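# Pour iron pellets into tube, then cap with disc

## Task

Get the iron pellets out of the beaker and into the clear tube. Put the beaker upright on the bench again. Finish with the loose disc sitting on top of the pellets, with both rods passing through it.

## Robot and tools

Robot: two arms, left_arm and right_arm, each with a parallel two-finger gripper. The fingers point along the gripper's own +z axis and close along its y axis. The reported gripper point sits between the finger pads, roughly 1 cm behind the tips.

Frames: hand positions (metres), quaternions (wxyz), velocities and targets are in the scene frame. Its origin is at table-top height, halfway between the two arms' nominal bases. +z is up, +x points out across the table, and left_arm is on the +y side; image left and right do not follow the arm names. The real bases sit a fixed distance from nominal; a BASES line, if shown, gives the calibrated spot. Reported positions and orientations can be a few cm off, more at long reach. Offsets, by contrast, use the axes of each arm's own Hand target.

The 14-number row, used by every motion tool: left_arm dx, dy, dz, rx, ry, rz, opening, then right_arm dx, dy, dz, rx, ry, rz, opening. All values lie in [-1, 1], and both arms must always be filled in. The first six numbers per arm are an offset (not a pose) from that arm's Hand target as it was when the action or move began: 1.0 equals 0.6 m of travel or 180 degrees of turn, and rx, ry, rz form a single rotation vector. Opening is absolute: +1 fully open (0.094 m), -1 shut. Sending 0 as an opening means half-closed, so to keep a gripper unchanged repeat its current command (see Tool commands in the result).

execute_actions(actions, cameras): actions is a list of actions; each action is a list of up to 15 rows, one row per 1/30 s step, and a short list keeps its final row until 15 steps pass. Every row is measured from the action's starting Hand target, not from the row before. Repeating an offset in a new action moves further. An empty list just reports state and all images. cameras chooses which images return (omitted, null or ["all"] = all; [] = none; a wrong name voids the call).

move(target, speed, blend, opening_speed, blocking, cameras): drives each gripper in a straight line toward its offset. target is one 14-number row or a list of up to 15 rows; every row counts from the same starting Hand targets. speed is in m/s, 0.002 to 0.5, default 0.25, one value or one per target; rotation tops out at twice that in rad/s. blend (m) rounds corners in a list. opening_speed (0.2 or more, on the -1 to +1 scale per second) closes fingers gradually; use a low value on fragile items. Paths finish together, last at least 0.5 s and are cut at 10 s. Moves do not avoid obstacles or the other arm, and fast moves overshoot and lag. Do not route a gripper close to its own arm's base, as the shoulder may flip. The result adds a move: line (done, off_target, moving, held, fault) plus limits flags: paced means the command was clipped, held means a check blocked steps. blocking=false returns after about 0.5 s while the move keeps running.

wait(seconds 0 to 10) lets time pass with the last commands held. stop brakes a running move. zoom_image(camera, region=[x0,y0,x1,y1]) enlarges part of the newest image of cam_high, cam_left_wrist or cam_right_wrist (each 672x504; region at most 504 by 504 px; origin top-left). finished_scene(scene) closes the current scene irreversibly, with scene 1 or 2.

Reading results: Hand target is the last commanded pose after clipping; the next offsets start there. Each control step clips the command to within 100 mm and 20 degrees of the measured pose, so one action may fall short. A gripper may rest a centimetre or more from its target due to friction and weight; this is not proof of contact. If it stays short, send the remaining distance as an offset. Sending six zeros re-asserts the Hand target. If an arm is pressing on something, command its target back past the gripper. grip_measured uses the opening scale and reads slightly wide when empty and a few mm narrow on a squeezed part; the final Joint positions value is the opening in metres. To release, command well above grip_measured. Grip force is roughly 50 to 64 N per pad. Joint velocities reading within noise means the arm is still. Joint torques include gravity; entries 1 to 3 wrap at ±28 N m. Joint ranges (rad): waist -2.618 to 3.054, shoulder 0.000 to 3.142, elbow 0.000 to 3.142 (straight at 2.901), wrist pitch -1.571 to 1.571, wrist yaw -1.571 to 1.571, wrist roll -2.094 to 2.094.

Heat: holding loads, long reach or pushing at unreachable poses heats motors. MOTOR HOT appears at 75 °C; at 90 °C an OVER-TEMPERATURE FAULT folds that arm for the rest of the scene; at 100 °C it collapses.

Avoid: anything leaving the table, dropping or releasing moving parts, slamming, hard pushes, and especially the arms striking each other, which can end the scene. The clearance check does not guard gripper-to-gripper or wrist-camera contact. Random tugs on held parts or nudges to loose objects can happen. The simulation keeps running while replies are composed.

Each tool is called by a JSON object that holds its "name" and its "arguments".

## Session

{"name": "execute_actions", "arguments": {"actions": []}}

Scene clock: 0.00 s.
left_arm: end_effector_position=(+0.4260, +0.3074, +0.1358) grip_measured=+1.000 end_effector_quat_wxyz=(+0.659, -0.063, +0.749, +0.029) | right_arm: end_effector_position=(+0.3694, -0.3503, +0.1808) grip_measured=+1.000 end_effector_quat_wxyz=(+0.690, +0.071, +0.720, +0.012)
Joint positions: left_arm=[-0.008 1.556 0.261 1.162 -0.152 -0.06 0.094] | right_arm=[-0.118 1.526 0.189 1.29 -0.025 0.115 0.094]
Joint velocities: within noise
Joint torques (N m): no reading
Heat: left arm: 23 °C; right arm: 27 °C.
Hand target: left_arm +0.4281, +0.3078, +0.1431; +0.666, -0.067, +0.742, +0.028 | right_arm +0.3714, -0.3499, +0.1900; +0.700, +0.066, +0.711, +0.012
Tool commands: left_gripper/opening=+1.0 right_gripper/opening=+1.0

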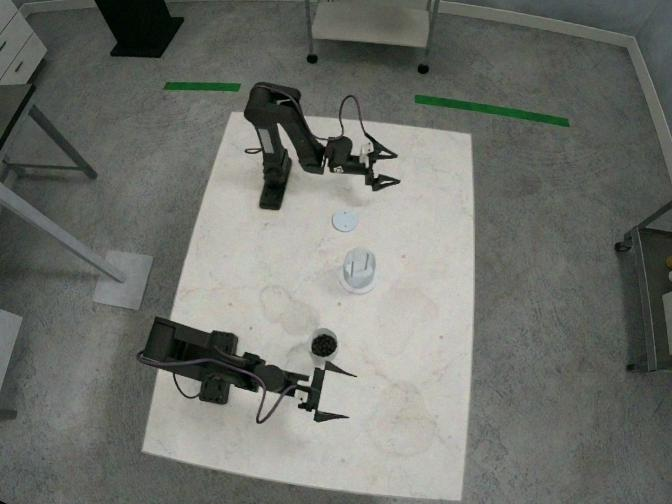

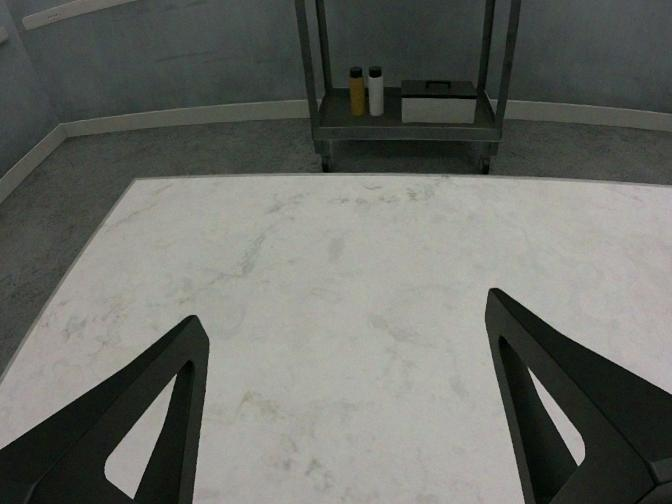

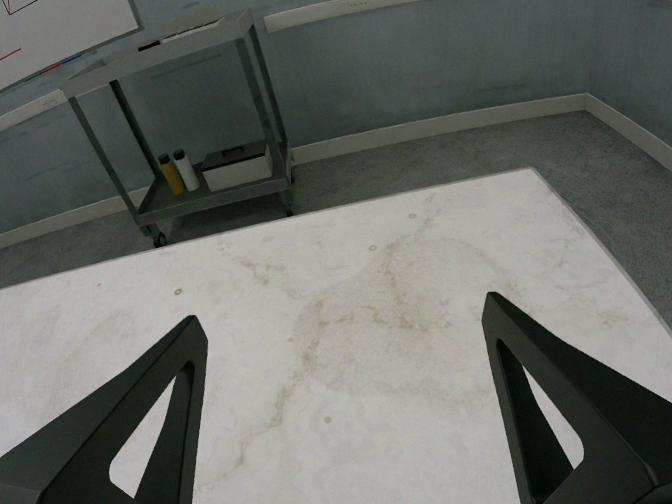

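{"name": "zoom_image", "arguments": {"camera": "cam_high", "region": [290, 180, 410, 360]}}

{"name": "zoom_image", "arguments": {"camera": "cam_high", "region": [230, 160, 430, 400]}}

Scaled by 2.800.

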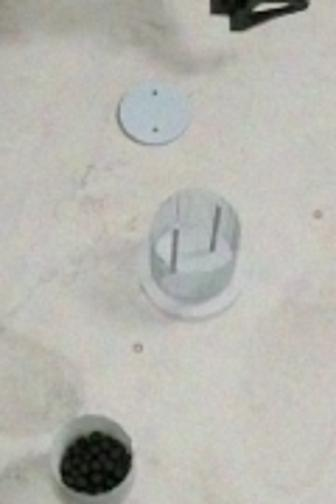

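Scaled by 2.100.

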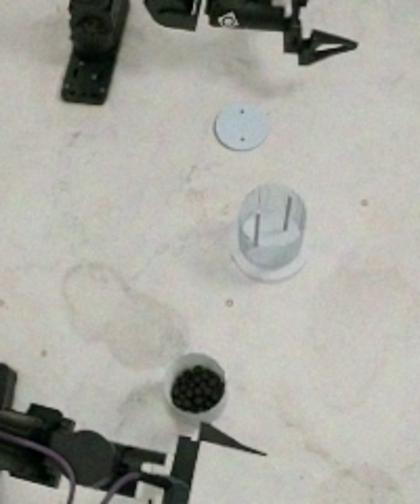

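{"name": "move", "arguments": {"target": [-0.2153, -0.4538, -0.2343, 0.2786, 0.2665, 0.2695, 1, 0.1, 0.1938, -0.1625, -0.3483, 0.1126, -0.0969, 1], "speed": 0.2}}

Scene clock: 13.57 s.
left_arm: end_effector_position=(+0.3417, +0.0313, +0.3002) grip_measured=+1.000 end_effector_quat_wxyz=(+0.233, +0.483, +0.843, -0.040) | right_arm: end_effector_position=(+0.2799, -0.2235, +0.1355) grip_measured=+1.000 end_effector_quat_wxyz=(+0.492, -0.400, +0.722, +0.278)
Joint positions: left_arm=[-0.698 1.767 2.108 -1.435 -0.011 0.328 0.094] | right_arm=[-0.262 1.33 0.435 -0.023 -1.098 -0.853 0.094]
Joint torques (N m): left_arm=[-0.44 -6.49 7.62 0.99 0.08 0.11] | right_arm=[0.55 -2.96 6.82 0.81 -0.67 -0.12]
Hand target: left_arm +0.3398, +0.0281, +0.2999; +0.225, +0.492, +0.840, -0.044 | right_arm +0.2826, -0.2206, +0.1449; +0.497, -0.410, +0.709, +0.286
Off the commanded pose: left_arm 0.004 m, 1 deg | right_arm 0.010 m, 2 deg.
move: done

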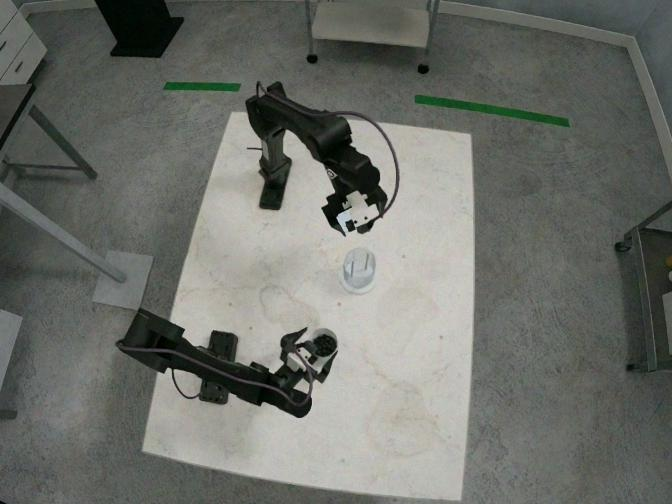

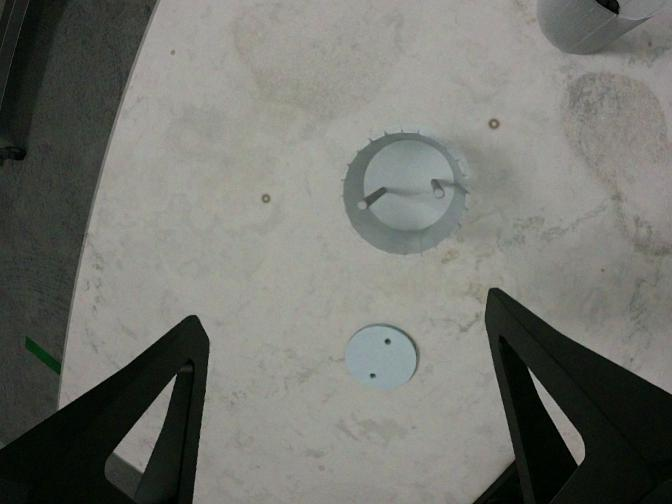

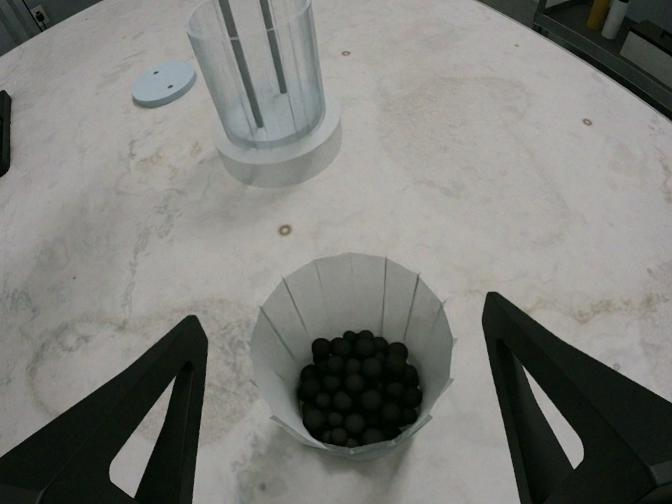

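{"name": "move", "arguments": {"target": [0, 0, 0, 0, 0, 0, 1, 0.0725, -0.0017, 0.0297, 0, 0, 0, 1], "speed": 0.12, "cameras": ["cam_right_wrist", "cam_left_wrist", "cam_high"]}}

{"name": "zoom_image", "arguments": {"camera": "cam_left_wrist", "region": [320, 110, 500, 280]}}

{"name": "zoom_image", "arguments": {"camera": "cam_left_wrist", "region": [330, 310, 430, 400]}}

Scene clock: 17.17 s.
left_arm: end_effector_position=(+0.3417, +0.0313, +0.3002) grip_measured=+1.000 end_effector_quat_wxyz=(+0.233, +0.483, +0.843, -0.040) | right_arm: end_effector_position=(+0.2878, -0.2254, +0.0970) grip_measured=+1.000 end_effector_quat_wxyz=(+0.493, -0.404, +0.720, +0.276)
Joint positions: left_arm=[-0.698 1.767 2.108 -1.435 -0.011 0.328 0.094] | right_arm=[-0.262 1.539 0.386 0.232 -1.099 -0.866 0.094]
Joint torques (N m): left_arm=[-0.39 -6.41 7.62 1 0.11 0.08] | right_arm=[0.73 -3.69 2.76 1.23 -0.61 0.1]
Hand target: left_arm +0.3398, +0.0281, +0.2999; +0.225, +0.492, +0.840, -0.044 | right_arm +0.2846, -0.2195, +0.0980; +0.497, -0.410, +0.709, +0.286
Off the commanded pose: left_arm 0.004 m, 1 deg | right_arm 0.007 m, 2 deg.
move: done

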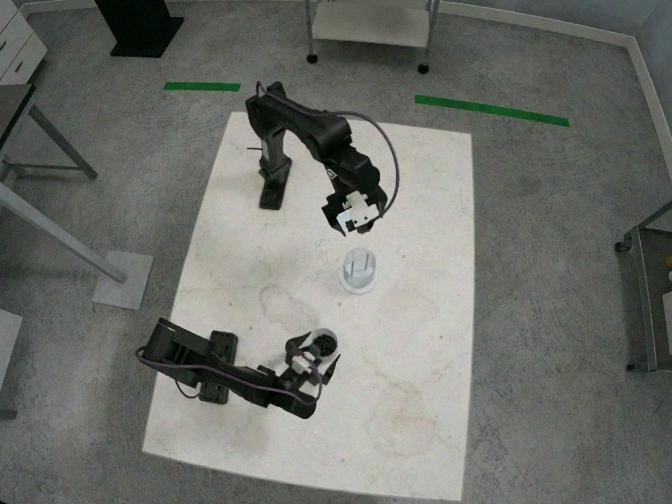

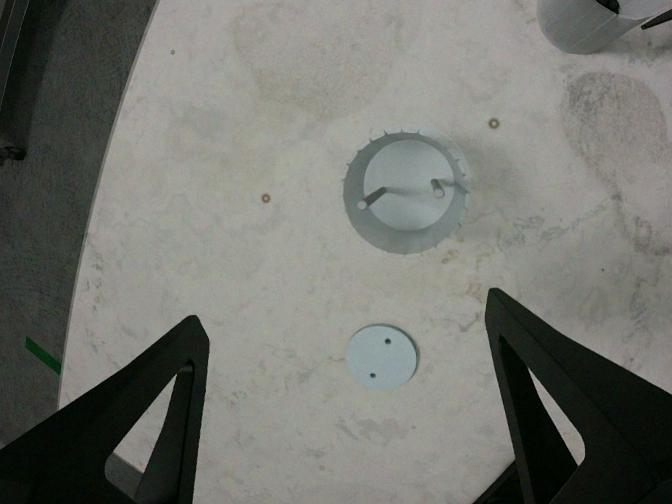

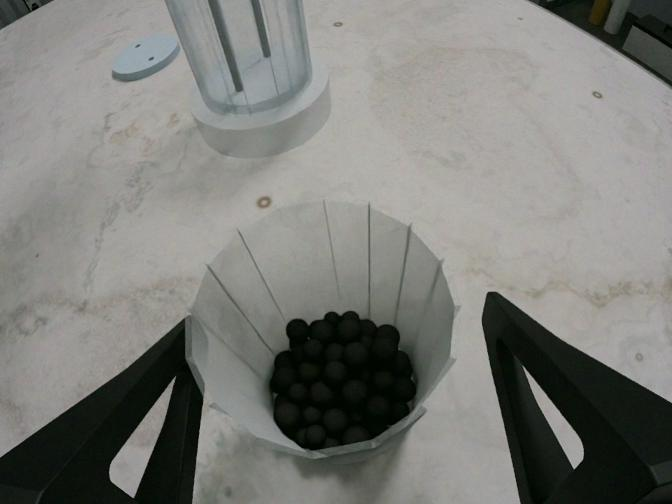

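Scaled by 2.800 from the camera's 672x504 image, which has a finer 960x720 frame.

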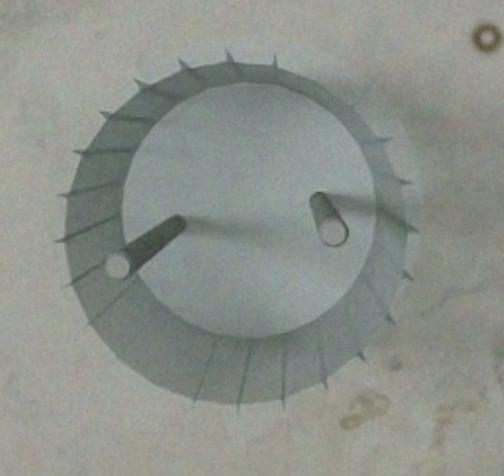

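Scaled by 5.040 from the camera's 672x504 image, which has a finer 960x720 frame.

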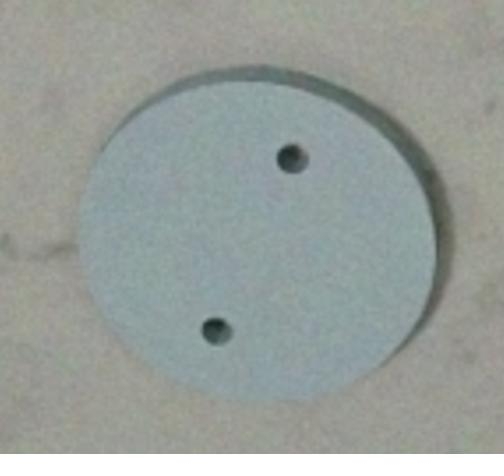

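{"name": "move", "arguments": {"target": [0, 0, 0, 0, 0, 0, 1, 0, 0.0117, 0, 0, 0, 0, 1], "speed": 0.06, "cameras": ["cam_right_wrist"]}}

Scene clock: 19.33 s.
left_arm: end_effector_position=(+0.3417, +0.0313, +0.3002) grip_measured=+1.000 end_effector_quat_wxyz=(+0.233, +0.484, +0.843, -0.040) | right_arm: end_effector_position=(+0.2789, -0.2208, +0.0908) grip_measured=+1.000 end_effector_quat_wxyz=(+0.487, -0.403, +0.721, +0.283)
Joint positions: left_arm=[-0.698 1.767 2.108 -1.435 -0.011 0.329 0.094] | right_arm=[-0.253 1.539 0.352 0.253 -1.099 -0.861 0.094]
Joint torques (N m): left_arm=[-0.46 -6.46 7.69 0.99 0.01 0.1] | right_arm=[0.59 -5.59 2.93 1.22 -0.57 0.18]
Hand target: left_arm +0.3398, +0.0281, +0.2999; +0.225, +0.492, +0.840, -0.044 | right_arm +0.2785, -0.2160, +0.0979; +0.497, -0.410, +0.709, +0.286
Off the commanded pose: left_arm 0.004 m, 1 deg | right_arm 0.009 m, 2 deg.
move: done
Images, in order: cam_right_wrist.

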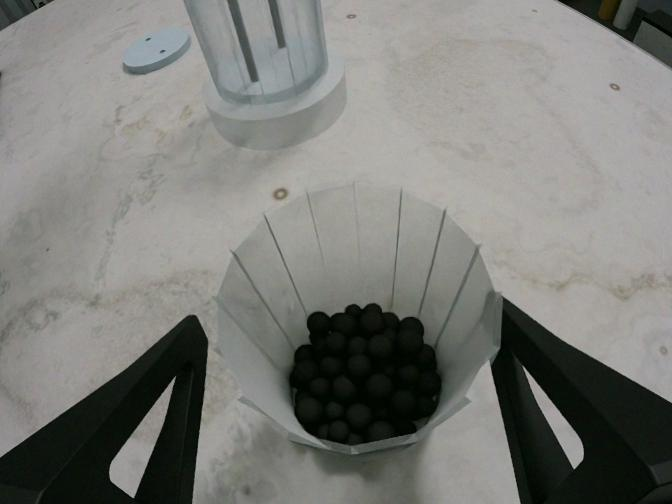

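{"name": "move", "arguments": {"target": [0, 0, 0, 0, 0, 0, 1, 0.0745, -0.0047, 0.0267, 0, 0, 0, 1], "speed": 0.08, "cameras": ["cam_right_wrist"]}}

Scene clock: 21.70 s.
left_arm: end_effector_position=(+0.3417, +0.0313, +0.3002) grip_measured=+1.000 end_effector_quat_wxyz=(+0.233, +0.484, +0.843, -0.040) | right_arm: end_effector_position=(+0.2831, -0.2218, +0.0492) grip_measured=+1.000 end_effector_quat_wxyz=(+0.493, -0.407, +0.717, +0.278)
Joint positions: left_arm=[-0.698 1.767 2.108 -1.435 -0.011 0.329 0.094] | right_arm=[-0.253 1.816 0.315 0.586 -1.099 -0.861 0.094]
Joint torques (N m): left_arm=[-0.53 -6.5 7.66 1.01 0.11 0.06] | right_arm=[0.23 -4.3 1.62 1.26 -0.58 0.12]
Hand target: left_arm +0.3398, +0.0281, +0.2999; +0.225, +0.492, +0.840, -0.044 | right_arm +0.2809, -0.2176, +0.0505; +0.497, -0.410, +0.709, +0.286
Off the commanded pose: left_arm 0.004 m, 1 deg | right_arm 0.005 m, 2 deg.
move: done
Images, in order: cam_right_wrist.

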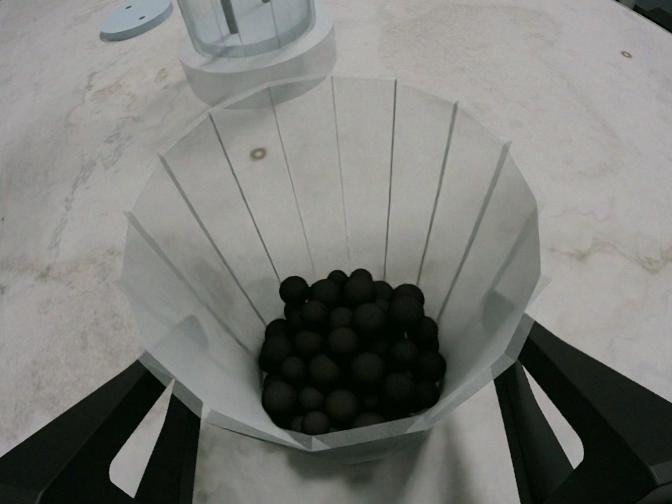

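{"name": "move", "arguments": {"target": [[0, 0, 0, 0, 0, 0, 1, 0, 0, 0, 0, 0, 0, 0.45], [0, 0, 0, 0, 0, 0, 1, -0.188, 0, -0.0684, 0, 0, 0, 0.45]], "speed": [0.05, 0.1], "opening_speed": 0.4, "cameras": ["cam_right_wrist"]}}

Scene clock: 29.53 s.
left_arm: end_effector_position=(+0.3417, +0.0313, +0.3002) grip_measured=+1.000 end_effector_quat_wxyz=(+0.233, +0.484, +0.843, -0.040) | right_arm: end_effector_position=(+0.2732, -0.2207, +0.1450) grip_measured=+0.655 end_effector_quat_wxyz=(+0.469, -0.385, +0.738, +0.294)
Joint positions: left_arm=[-0.698 1.767 2.108 -1.435 -0.011 0.329 0.094] | right_arm=[-0.253 1.275 0.476 -0.175 -1.084 -0.835 0.078]
Joint torques (N m): left_arm=[-0.54 -6.11 7.54 1.05 0.14 0.09] | right_arm=[0.38 -5.83 8.02 0.91 -0.77 -0.14]
Hand target: left_arm +0.3398, +0.0281, +0.2999; +0.225, +0.492, +0.840, -0.044 | right_arm +0.2807, -0.2176, +0.1705; +0.497, -0.410, +0.709, +0.286
Off the commanded pose: left_arm 0.004 m, 1 deg | right_arm 0.027 m, 6 deg.
move: off_target (right_arm)
Images, in order: cam_right_wrist.

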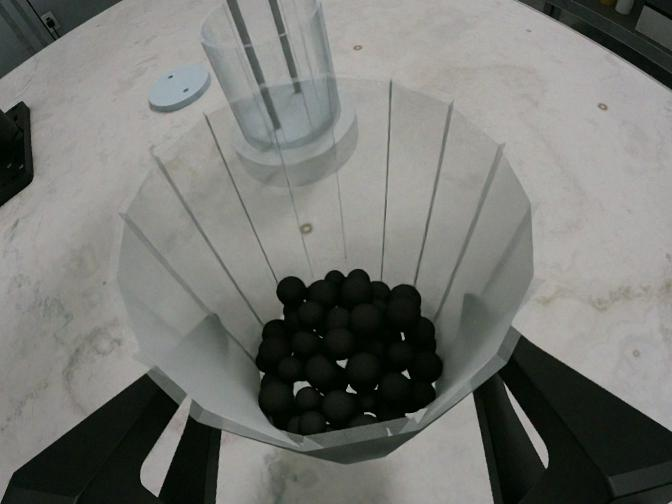

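{"name": "move", "arguments": {"target": [0, 0, 0, 0, 0, 0, 1, -0.1787, -0.1473, 0.2643, 0.1873, -0.0589, -0.1309, 0.45], "speed": 0.13, "cameras": ["cam_left_wrist", "cam_right_wrist", "cam_high"]}}

{"name": "zoom_image", "arguments": {"camera": "cam_left_wrist", "region": [280, 0, 560, 260]}}

Scene clock: 34.23 s.
left_arm: end_effector_position=(+0.3417, +0.0313, +0.3002) grip_measured=+1.000 end_effector_quat_wxyz=(+0.233, +0.484, +0.843, -0.040) | right_arm: end_effector_position=(+0.4354, -0.1099, +0.1717) grip_measured=+0.655 end_effector_quat_wxyz=(+0.643, -0.370, +0.670, +0.011)
Joint positions: left_arm=[-0.698 1.767 2.108 -1.435 -0.011 0.329 0.094] | right_arm=[0.382 1.798 0.671 0.951 -0.125 -0.51 0.078]
Joint torques (N m): left_arm=[-0.47 -6.45 7.65 0.95 0.04 0.04] | right_arm=[0.46 -7.54 7.69 2.8 0.07 -0.11]
Hand target: left_arm +0.3398, +0.0281, +0.2999; +0.225, +0.492, +0.840, -0.044 | right_arm +0.4499, -0.1009, +0.2174; +0.703, -0.356, +0.616, +0.000
Off the commanded pose: left_arm 0.004 m, 1 deg | right_arm 0.049 m, 10 deg.
move: off_target (right_arm)

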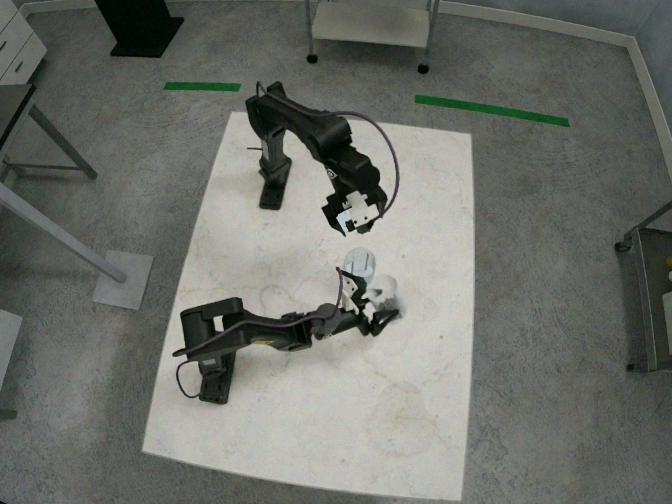

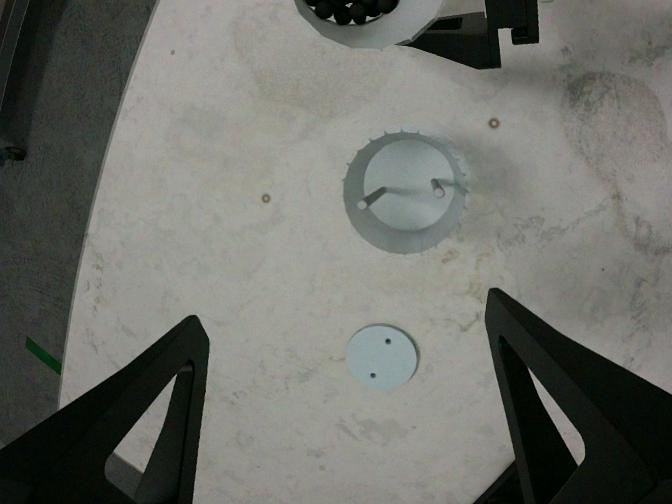

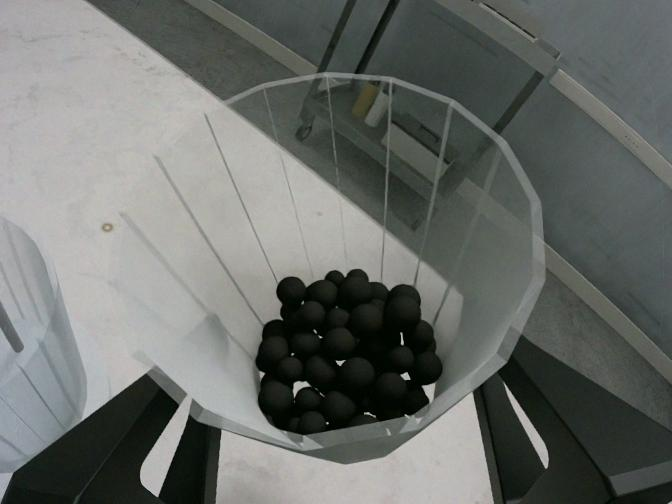

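Scaled by 1.800 from the camera's 672x504 image, which has a finer 960x720 frame.

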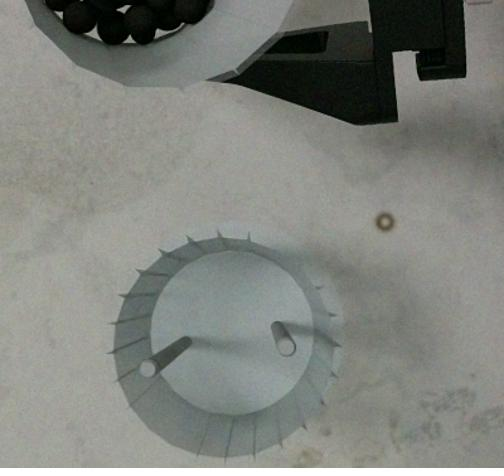

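{"name": "move", "arguments": {"target": [[0, 0, 0, 0, 0, 0, 1, 0, 0, 0, 0, 0, -0.2, 0.45], [0, 0, 0, 0, 0, 0, 1, -0.0333, 0.0758, -0.0033, 0, 0, -0.2, 0.45]], "speed": [0.14, 0.07], "blend": [0.005, 0], "cameras": ["cam_left_wrist", "cam_right_wrist"]}}

{"name": "zoom_image", "arguments": {"camera": "cam_left_wrist", "region": [270, 40, 530, 290]}}

Scene clock: 39.63 s.
left_arm: end_effector_position=(+0.3417, +0.0313, +0.3002) grip_measured=+1.000 end_effector_quat_wxyz=(+0.233, +0.484, +0.843, -0.040) | right_arm: end_effector_position=(+0.4142, -0.0658, +0.1729) grip_measured=+0.655 end_effector_quat_wxyz=(+0.618, -0.563, +0.512, -0.197)
Joint positions: left_arm=[-0.698 1.767 2.108 -1.435 -0.011 0.329 0.094] | right_arm=[0.538 1.81 0.671 0.981 0.025 -1.137 0.078]
Joint torques (N m): left_arm=[-0.57 -6.31 7.79 1.02 0.11 0.08] | right_arm=[0.38 -7.69 6.17 2.78 0.08 -0.07]
Hand target: left_arm +0.3398, +0.0281, +0.2999; +0.225, +0.492, +0.840, -0.044 | right_arm +0.4234, -0.0592, +0.2120; +0.669, -0.529, +0.476, -0.217
Off the commanded pose: left_arm 0.004 m, 1 deg | right_arm 0.041 m, 8 deg.
move: off_target (right_arm)
Images, in order: cam_left_wrist, cam_right_wrist.

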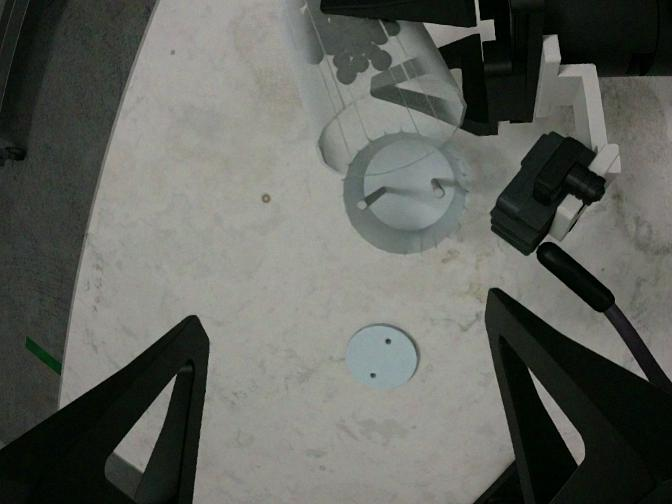

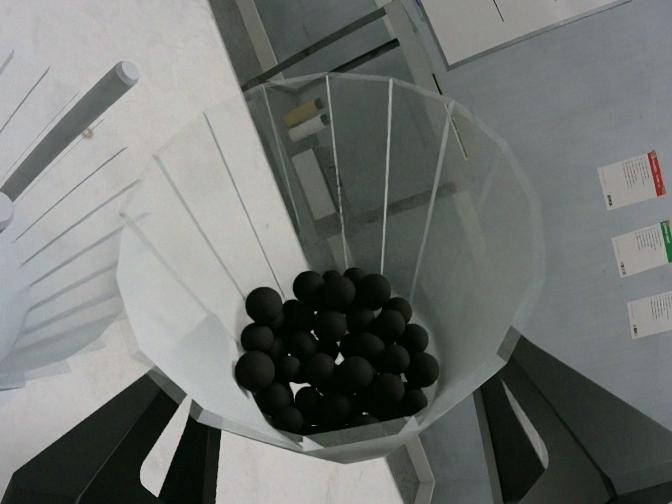

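Scaled by 1.938 from the camera's 672x504 image, which has a finer 960x720 frame.

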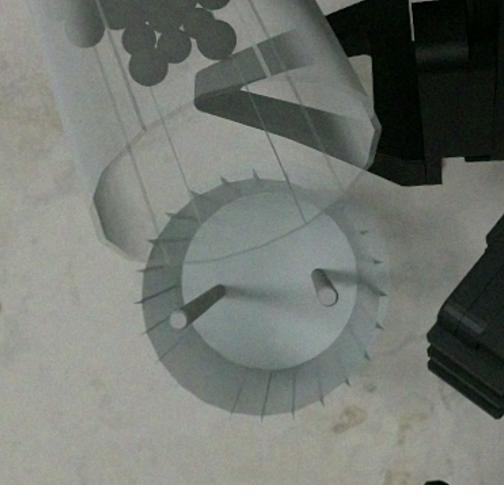

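{"name": "move", "arguments": {"target": [0, 0, 0, 0, 0, 0, 1, -0.0068, 0.0193, -0.001, 0, 0, -0.0667, 0.45], "speed": 0.06, "cameras": ["cam_left_wrist", "cam_right_wrist"]}}

{"name": "zoom_image", "arguments": {"camera": "cam_left_wrist", "region": [270, 40, 530, 290]}}

Scene clock: 42.93 s.
left_arm: end_effector_position=(+0.3417, +0.0313, +0.3002) grip_measured=+1.000 end_effector_quat_wxyz=(+0.233, +0.484, +0.843, -0.040) | right_arm: end_effector_position=(+0.4132, -0.0603, +0.1681) grip_measured=+0.655 end_effector_quat_wxyz=(+0.596, -0.613, +0.446, -0.266)
Joint positions: left_arm=[-0.698 1.767 2.108 -1.435 -0.011 0.329 0.094] | right_arm=[0.557 1.842 0.671 1.022 0.047 -1.355 0.078]
Joint torques (N m): left_arm=[-0.5 -6.48 7.57 0.99 0.09 0.04] | right_arm=[0.59 -7.75 5.34 2.76 0.05 -0.07]
Hand target: left_arm +0.3398, +0.0281, +0.2999; +0.225, +0.492, +0.840, -0.044 | right_arm +0.4186, -0.0522, +0.2030; +0.642, -0.575, +0.418, -0.286
Off the commanded pose: left_arm 0.004 m, 1 deg | right_arm 0.036 m, 8 deg.
move: off_target (right_arm)
Images, in order: cam_left_wrist, cam_right_wrist.

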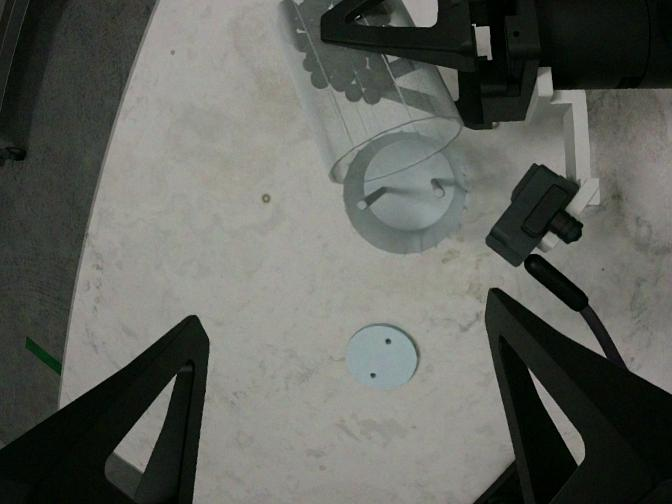

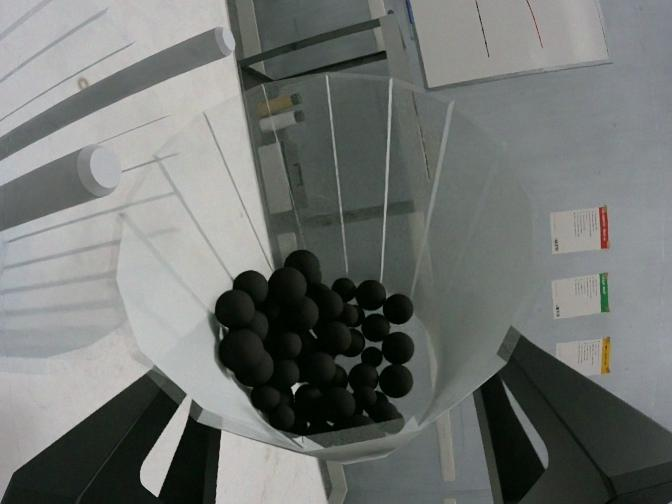

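Scaled by 1.938 from the camera's 672x504 image, which has a finer 960x720 frame.

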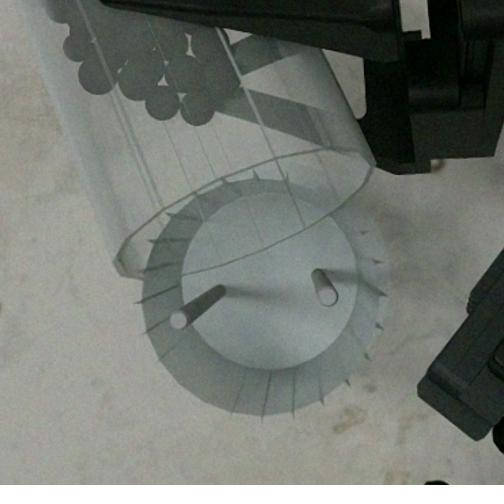

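{"name": "move", "arguments": {"target": [0, 0, 0, 0, 0, 0, 1, -0.0093, -0.0047, 0, 0, 0, -0.0611, 0.45], "speed": 0.05, "cameras": ["cam_left_wrist", "cam_right_wrist"]}}

{"name": "zoom_image", "arguments": {"camera": "cam_left_wrist", "region": [270, 40, 530, 290]}}

Scene clock: 47.27 s.
left_arm: end_effector_position=(+0.3417, +0.0313, +0.3002) grip_measured=+1.000 end_effector_quat_wxyz=(+0.233, +0.484, +0.843, -0.040) | right_arm: end_effector_position=(+0.4106, -0.0555, +0.1711) grip_measured=+0.655 end_effector_quat_wxyz=(-0.573, +0.648, -0.385, +0.321)
Joint positions: left_arm=[-0.698 1.767 2.108 -1.435 -0.011 0.329 0.094] | right_arm=[0.574 1.842 0.671 1.034 0.062 -1.537 0.078]
Joint torques (N m): left_arm=[-0.31 -6.34 7.83 0.99 0.07 0.1] | right_arm=[0.69 -8.57 5.9 2.52 0.08 -0.07]
Hand target: left_arm +0.3398, +0.0281, +0.2999; +0.225, +0.492, +0.840, -0.044 | right_arm +0.4162, -0.0480, +0.2070; -0.612, +0.613, -0.361, +0.346
Off the commanded pose: left_arm 0.004 m, 1 deg | right_arm 0.037 m, 7 deg.
move: off_target (right_arm)
Images, in order: cam_left_wrist, cam_right_wrist.

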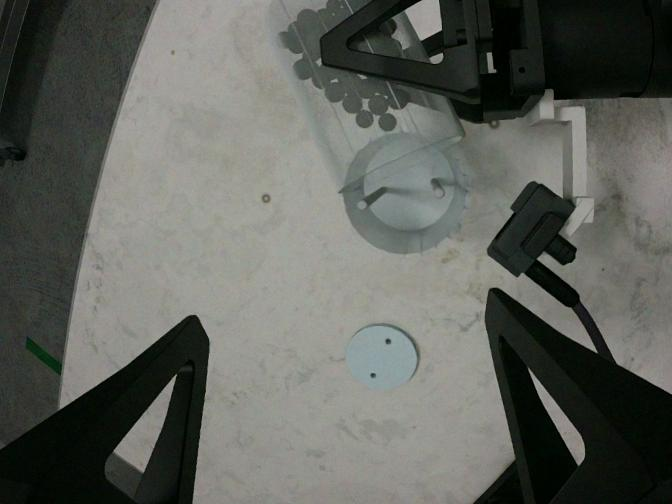

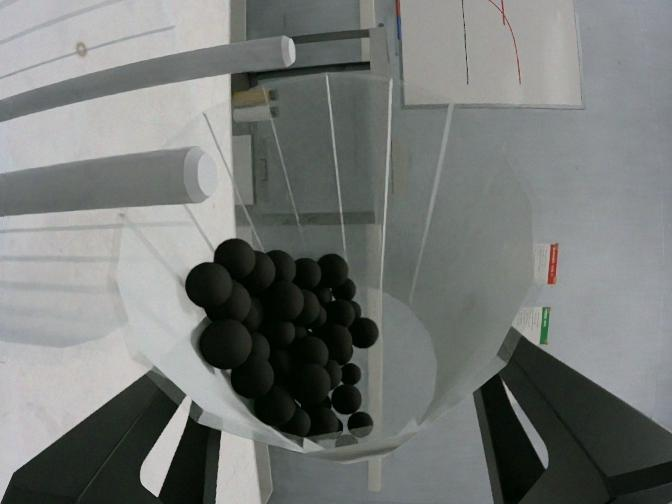

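Scaled by 1.938 from the camera's 672x504 image, which has a finer 960x720 frame.

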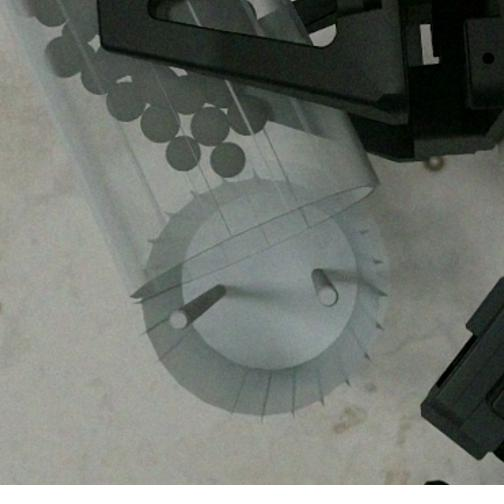

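{"name": "move", "arguments": {"target": [0, 0, 0, 0, 0, 0, 1, -0.0137, -0.016, 0, 0, 0, -0.0667, 0.45], "speed": 0.04, "cameras": ["cam_left_wrist", "cam_right_wrist", "cam_high"]}}

{"name": "zoom_image", "arguments": {"camera": "cam_left_wrist", "region": [270, 40, 530, 290]}}

Scene clock: 52.63 s.
left_arm: end_effector_position=(+0.3417, +0.0313, +0.3002) grip_measured=+1.000 end_effector_quat_wxyz=(+0.233, +0.484, +0.843, -0.040) | right_arm: end_effector_position=(+0.4067, -0.0462, +0.1781) grip_measured=+0.655 end_effector_quat_wxyz=(-0.542, +0.680, -0.306, +0.387)
Joint positions: left_arm=[-0.698 1.767 2.108 -1.435 -0.011 0.331 0.094] | right_arm=[0.603 1.842 0.677 1.053 0.086 -1.758 0.078]
Joint torques (N m): left_arm=[-0.62 -6.45 7.65 0.93 0.11 0.04] | right_arm=[0.58 -11.17 6.67 1.96 0.08 -0.06]
Hand target: left_arm +0.3398, +0.0281, +0.2999; +0.225, +0.492, +0.840, -0.044 | right_arm +0.4123, -0.0410, +0.2167; -0.573, +0.647, -0.295, +0.408
Off the commanded pose: left_arm 0.004 m, 1 deg | right_arm 0.039 m, 6 deg.
move: off_target (right_arm)

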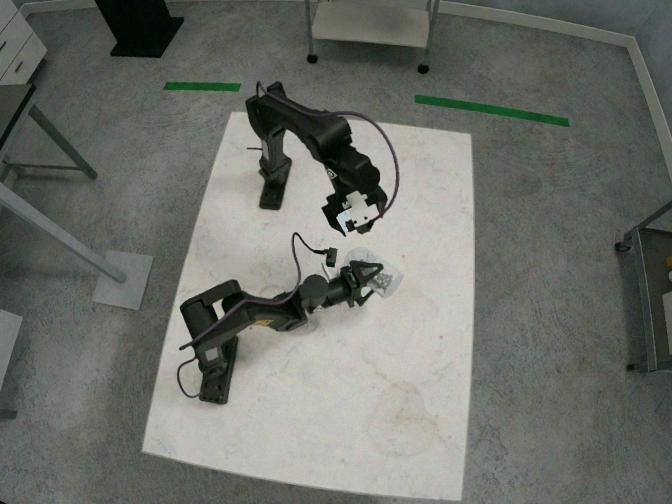

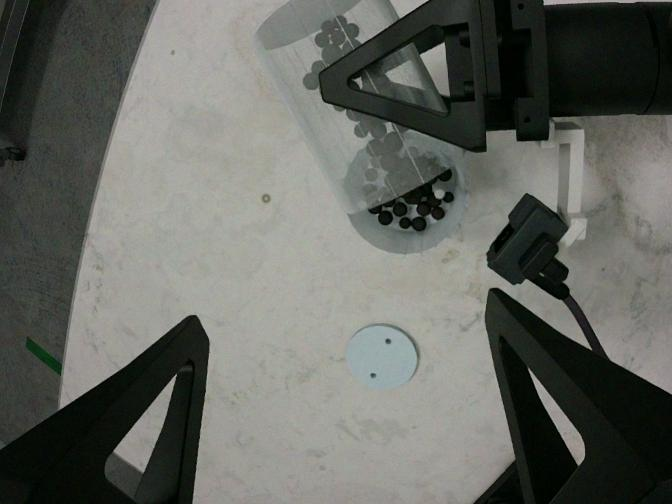

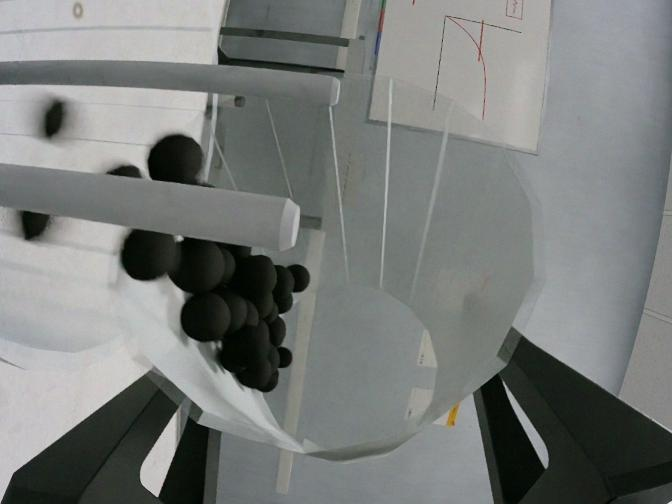

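Scaled by 1.938 from the camera's 672x504 image, which has a finer 960x720 frame.

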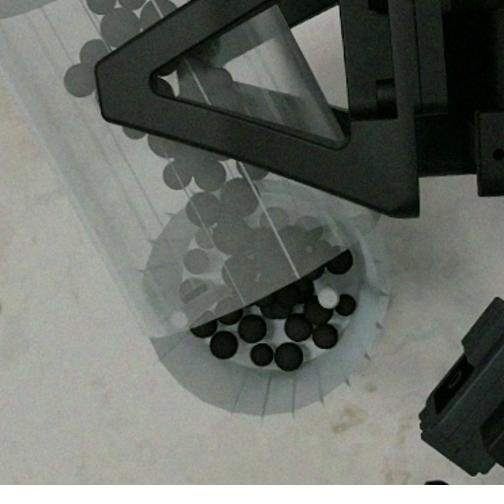

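{"name": "wait", "arguments": {"seconds": 0.8, "cameras": ["cam_left_wrist", "cam_right_wrist"]}}

{"name": "zoom_image", "arguments": {"camera": "cam_left_wrist", "region": [250, 0, 530, 290]}}

Scene clock: 53.67 s.
left_arm: end_effector_position=(+0.3417, +0.0313, +0.3002) grip_measured=+1.000 end_effector_quat_wxyz=(+0.233, +0.484, +0.843, -0.040) | right_arm: end_effector_position=(+0.4067, -0.0462, +0.1781) grip_measured=+0.655 end_effector_quat_wxyz=(-0.542, +0.680, -0.305, +0.387)
Joint positions: left_arm=[-0.698 1.767 2.108 -1.435 -0.011 0.331 0.094] | right_arm=[0.603 1.842 0.677 1.053 0.086 -1.76 0.078]
Joint torques (N m): left_arm=[-0.68 -6.46 7.8 1 0.06 0.02] | right_arm=[0.59 -11.15 6.74 1.98 0.07 -0.07]
Hand target: left_arm +0.3398, +0.0281, +0.2999; +0.225, +0.492, +0.840, -0.044 | right_arm +0.4123, -0.0410, +0.2167; -0.573, +0.647, -0.295, +0.408
Tool commands: left_gripper/opening=+1.0 right_gripper/opening=+0.45
Off the commanded pose: left_arm 0.004 m, 1 deg | right_arm 0.039 m, 6 deg.
wait: 0.80 s; at rest from the start
Images, in order: cam_left_wrist, cam_right_wrist.

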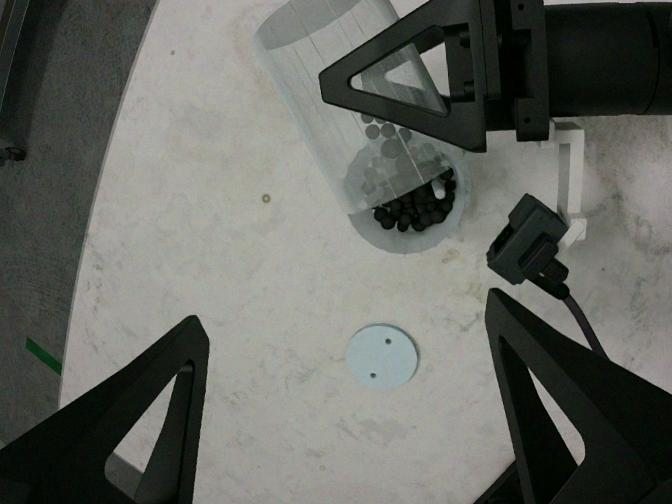

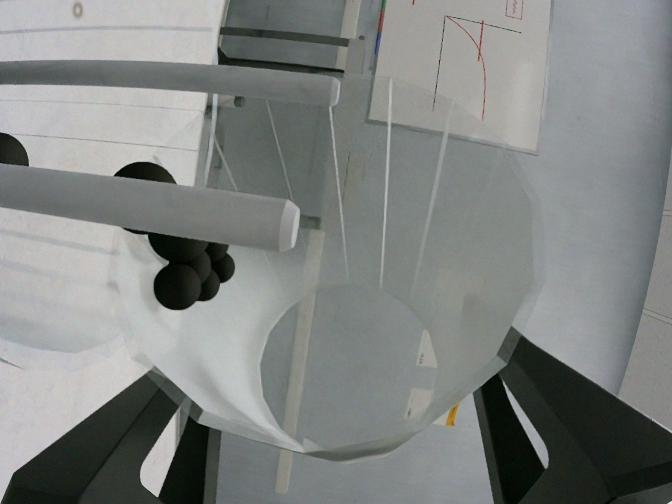

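Scaled by 1.738 from the camera's 672x504 image, which has a finer 960x720 frame.

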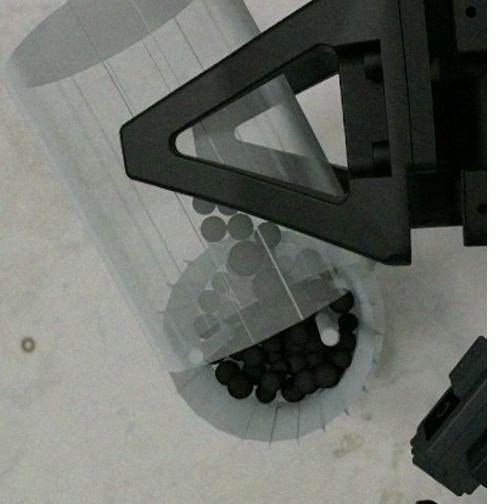

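{"name": "wait", "arguments": {"seconds": 0.6, "cameras": ["cam_left_wrist", "cam_right_wrist"]}}

Scene clock: 54.57 s.
left_arm: end_effector_position=(+0.3417, +0.0313, +0.3002) grip_measured=+1.000 end_effector_quat_wxyz=(+0.233, +0.484, +0.843, -0.040) | right_arm: end_effector_position=(+0.4068, -0.0464, +0.1781) grip_measured=+0.655 end_effector_quat_wxyz=(-0.542, +0.680, -0.306, +0.388)
Joint positions: left_arm=[-0.698 1.767 2.108 -1.435 -0.011 0.331 0.094] | right_arm=[0.603 1.842 0.677 1.053 0.088 -1.76 0.078]
Joint torques (N m): left_arm=[-0.38 -6.46 7.71 1.08 0.09 0.04] | right_arm=[0.65 -11.21 6.78 1.99 0.08 -0.02]
Hand target: left_arm +0.3398, +0.0281, +0.2999; +0.225, +0.492, +0.840, -0.044 | right_arm +0.4123, -0.0410, +0.2167; -0.573, +0.647, -0.295, +0.408
Tool commands: left_gripper/opening=+1.0 right_gripper/opening=+0.45
Off the commanded pose: left_arm 0.004 m, 1 deg | right_arm 0.039 m, 6 deg.
wait: 0.60 s; at rest from the start
Images, in order: cam_left_wrist, cam_right_wrist.

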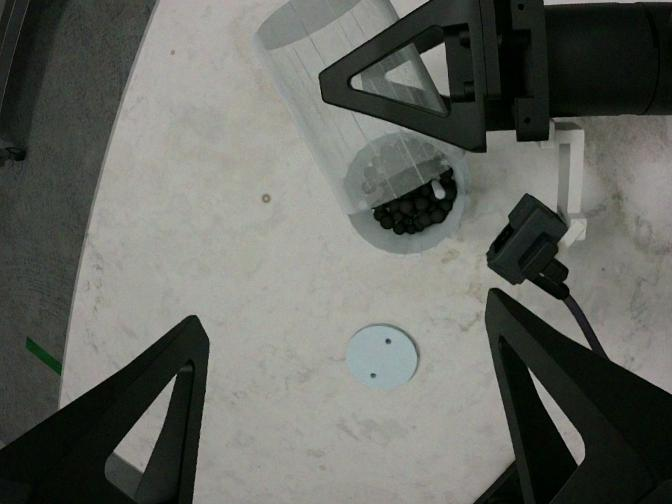

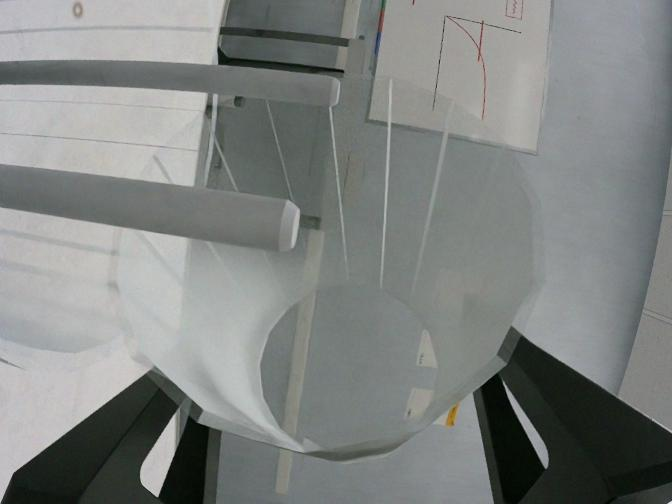

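{"name": "move", "arguments": {"target": [[0, 0, 0, 0, 0, 0, 1, 0.1372, -0.0073, -0.0003, 0, 0, 0, 0.45], [0.3395, 0.0178, 0.1597, -0.0643, 0.1074, -0.4253, 1, 0.206, -0.011, -0.0005, 0, 0, 0.561, 0.45], [0.3395, 0.0178, 0.1597, -0.0643, 0.1074, -0.4253, 1, 0.1235, 0.1752, -0.3343, -0.2084, -0.0677, 0.5114, 0.45], [0.3395, 0.0178, 0.1597, -0.0643, 0.1074, -0.4253, 1, 0.1019, 0.2864, -0.333, -0.2084, -0.0677, 0.5114, 0.45]], "speed": [0.12, 0.22, 0.2, 0.08], "blend": [0.02, 0.02, 0.02, 0]}}

Scene clock: 66.23 s.
left_arm: end_effector_position=(+0.2923, +0.1710, +0.1199) grip_measured=+1.000 end_effector_quat_wxyz=(+0.037, -0.144, +0.989, -0.001) | right_arm: end_effector_position=(+0.2855, -0.2240, +0.0583) grip_measured=+0.655 end_effector_quat_wxyz=(+0.484, -0.405, +0.723, +0.280)
Joint positions: left_arm=[-0.451 1.539 1.22 -1.191 -0.041 -0.755 0.094] | right_arm=[-0.258 1.746 0.349 0.444 -1.095 -0.882 0.078]
Joint torques (N m): left_arm=[0.53 -9.78 5.45 0.67 0.03 -0.12] | right_arm=[-0.72 -4.19 2.02 1.27 -0.74 -0.01]
Hand target: left_arm +0.2967, +0.1696, +0.1299; +0.061, -0.153, +0.986, -0.018 | right_arm +0.2842, -0.2222, +0.0619; +0.497, -0.410, +0.709, +0.287
Off the commanded pose: left_arm 0.011 m, 4 deg | right_arm 0.004 m, 2 deg.
move: off_target (left_arm)

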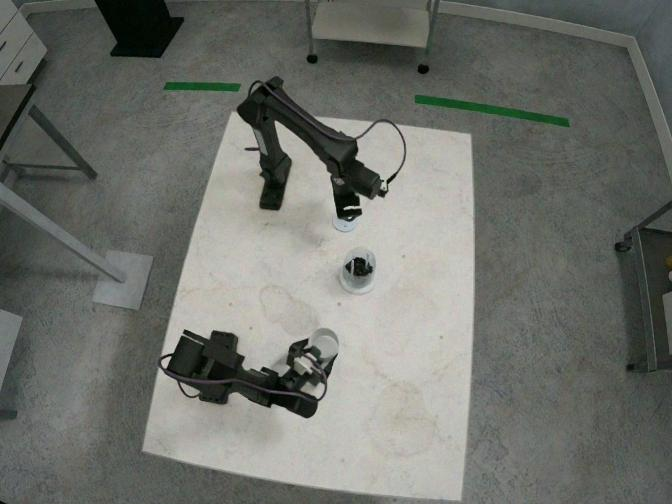

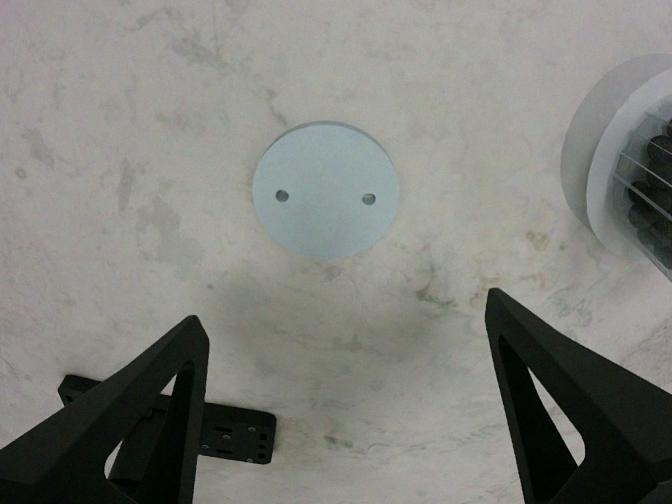

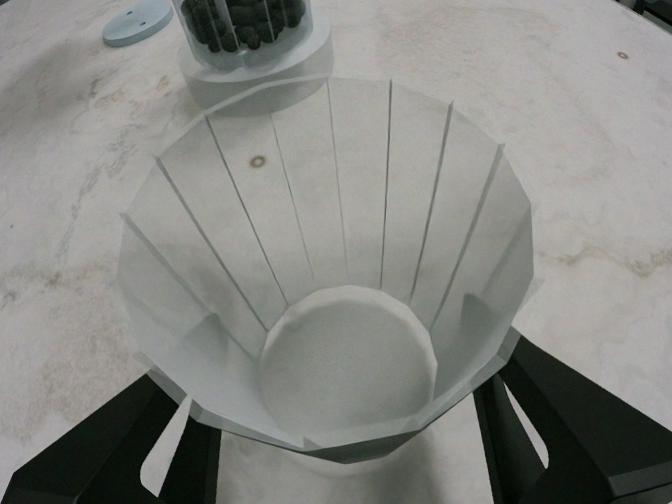

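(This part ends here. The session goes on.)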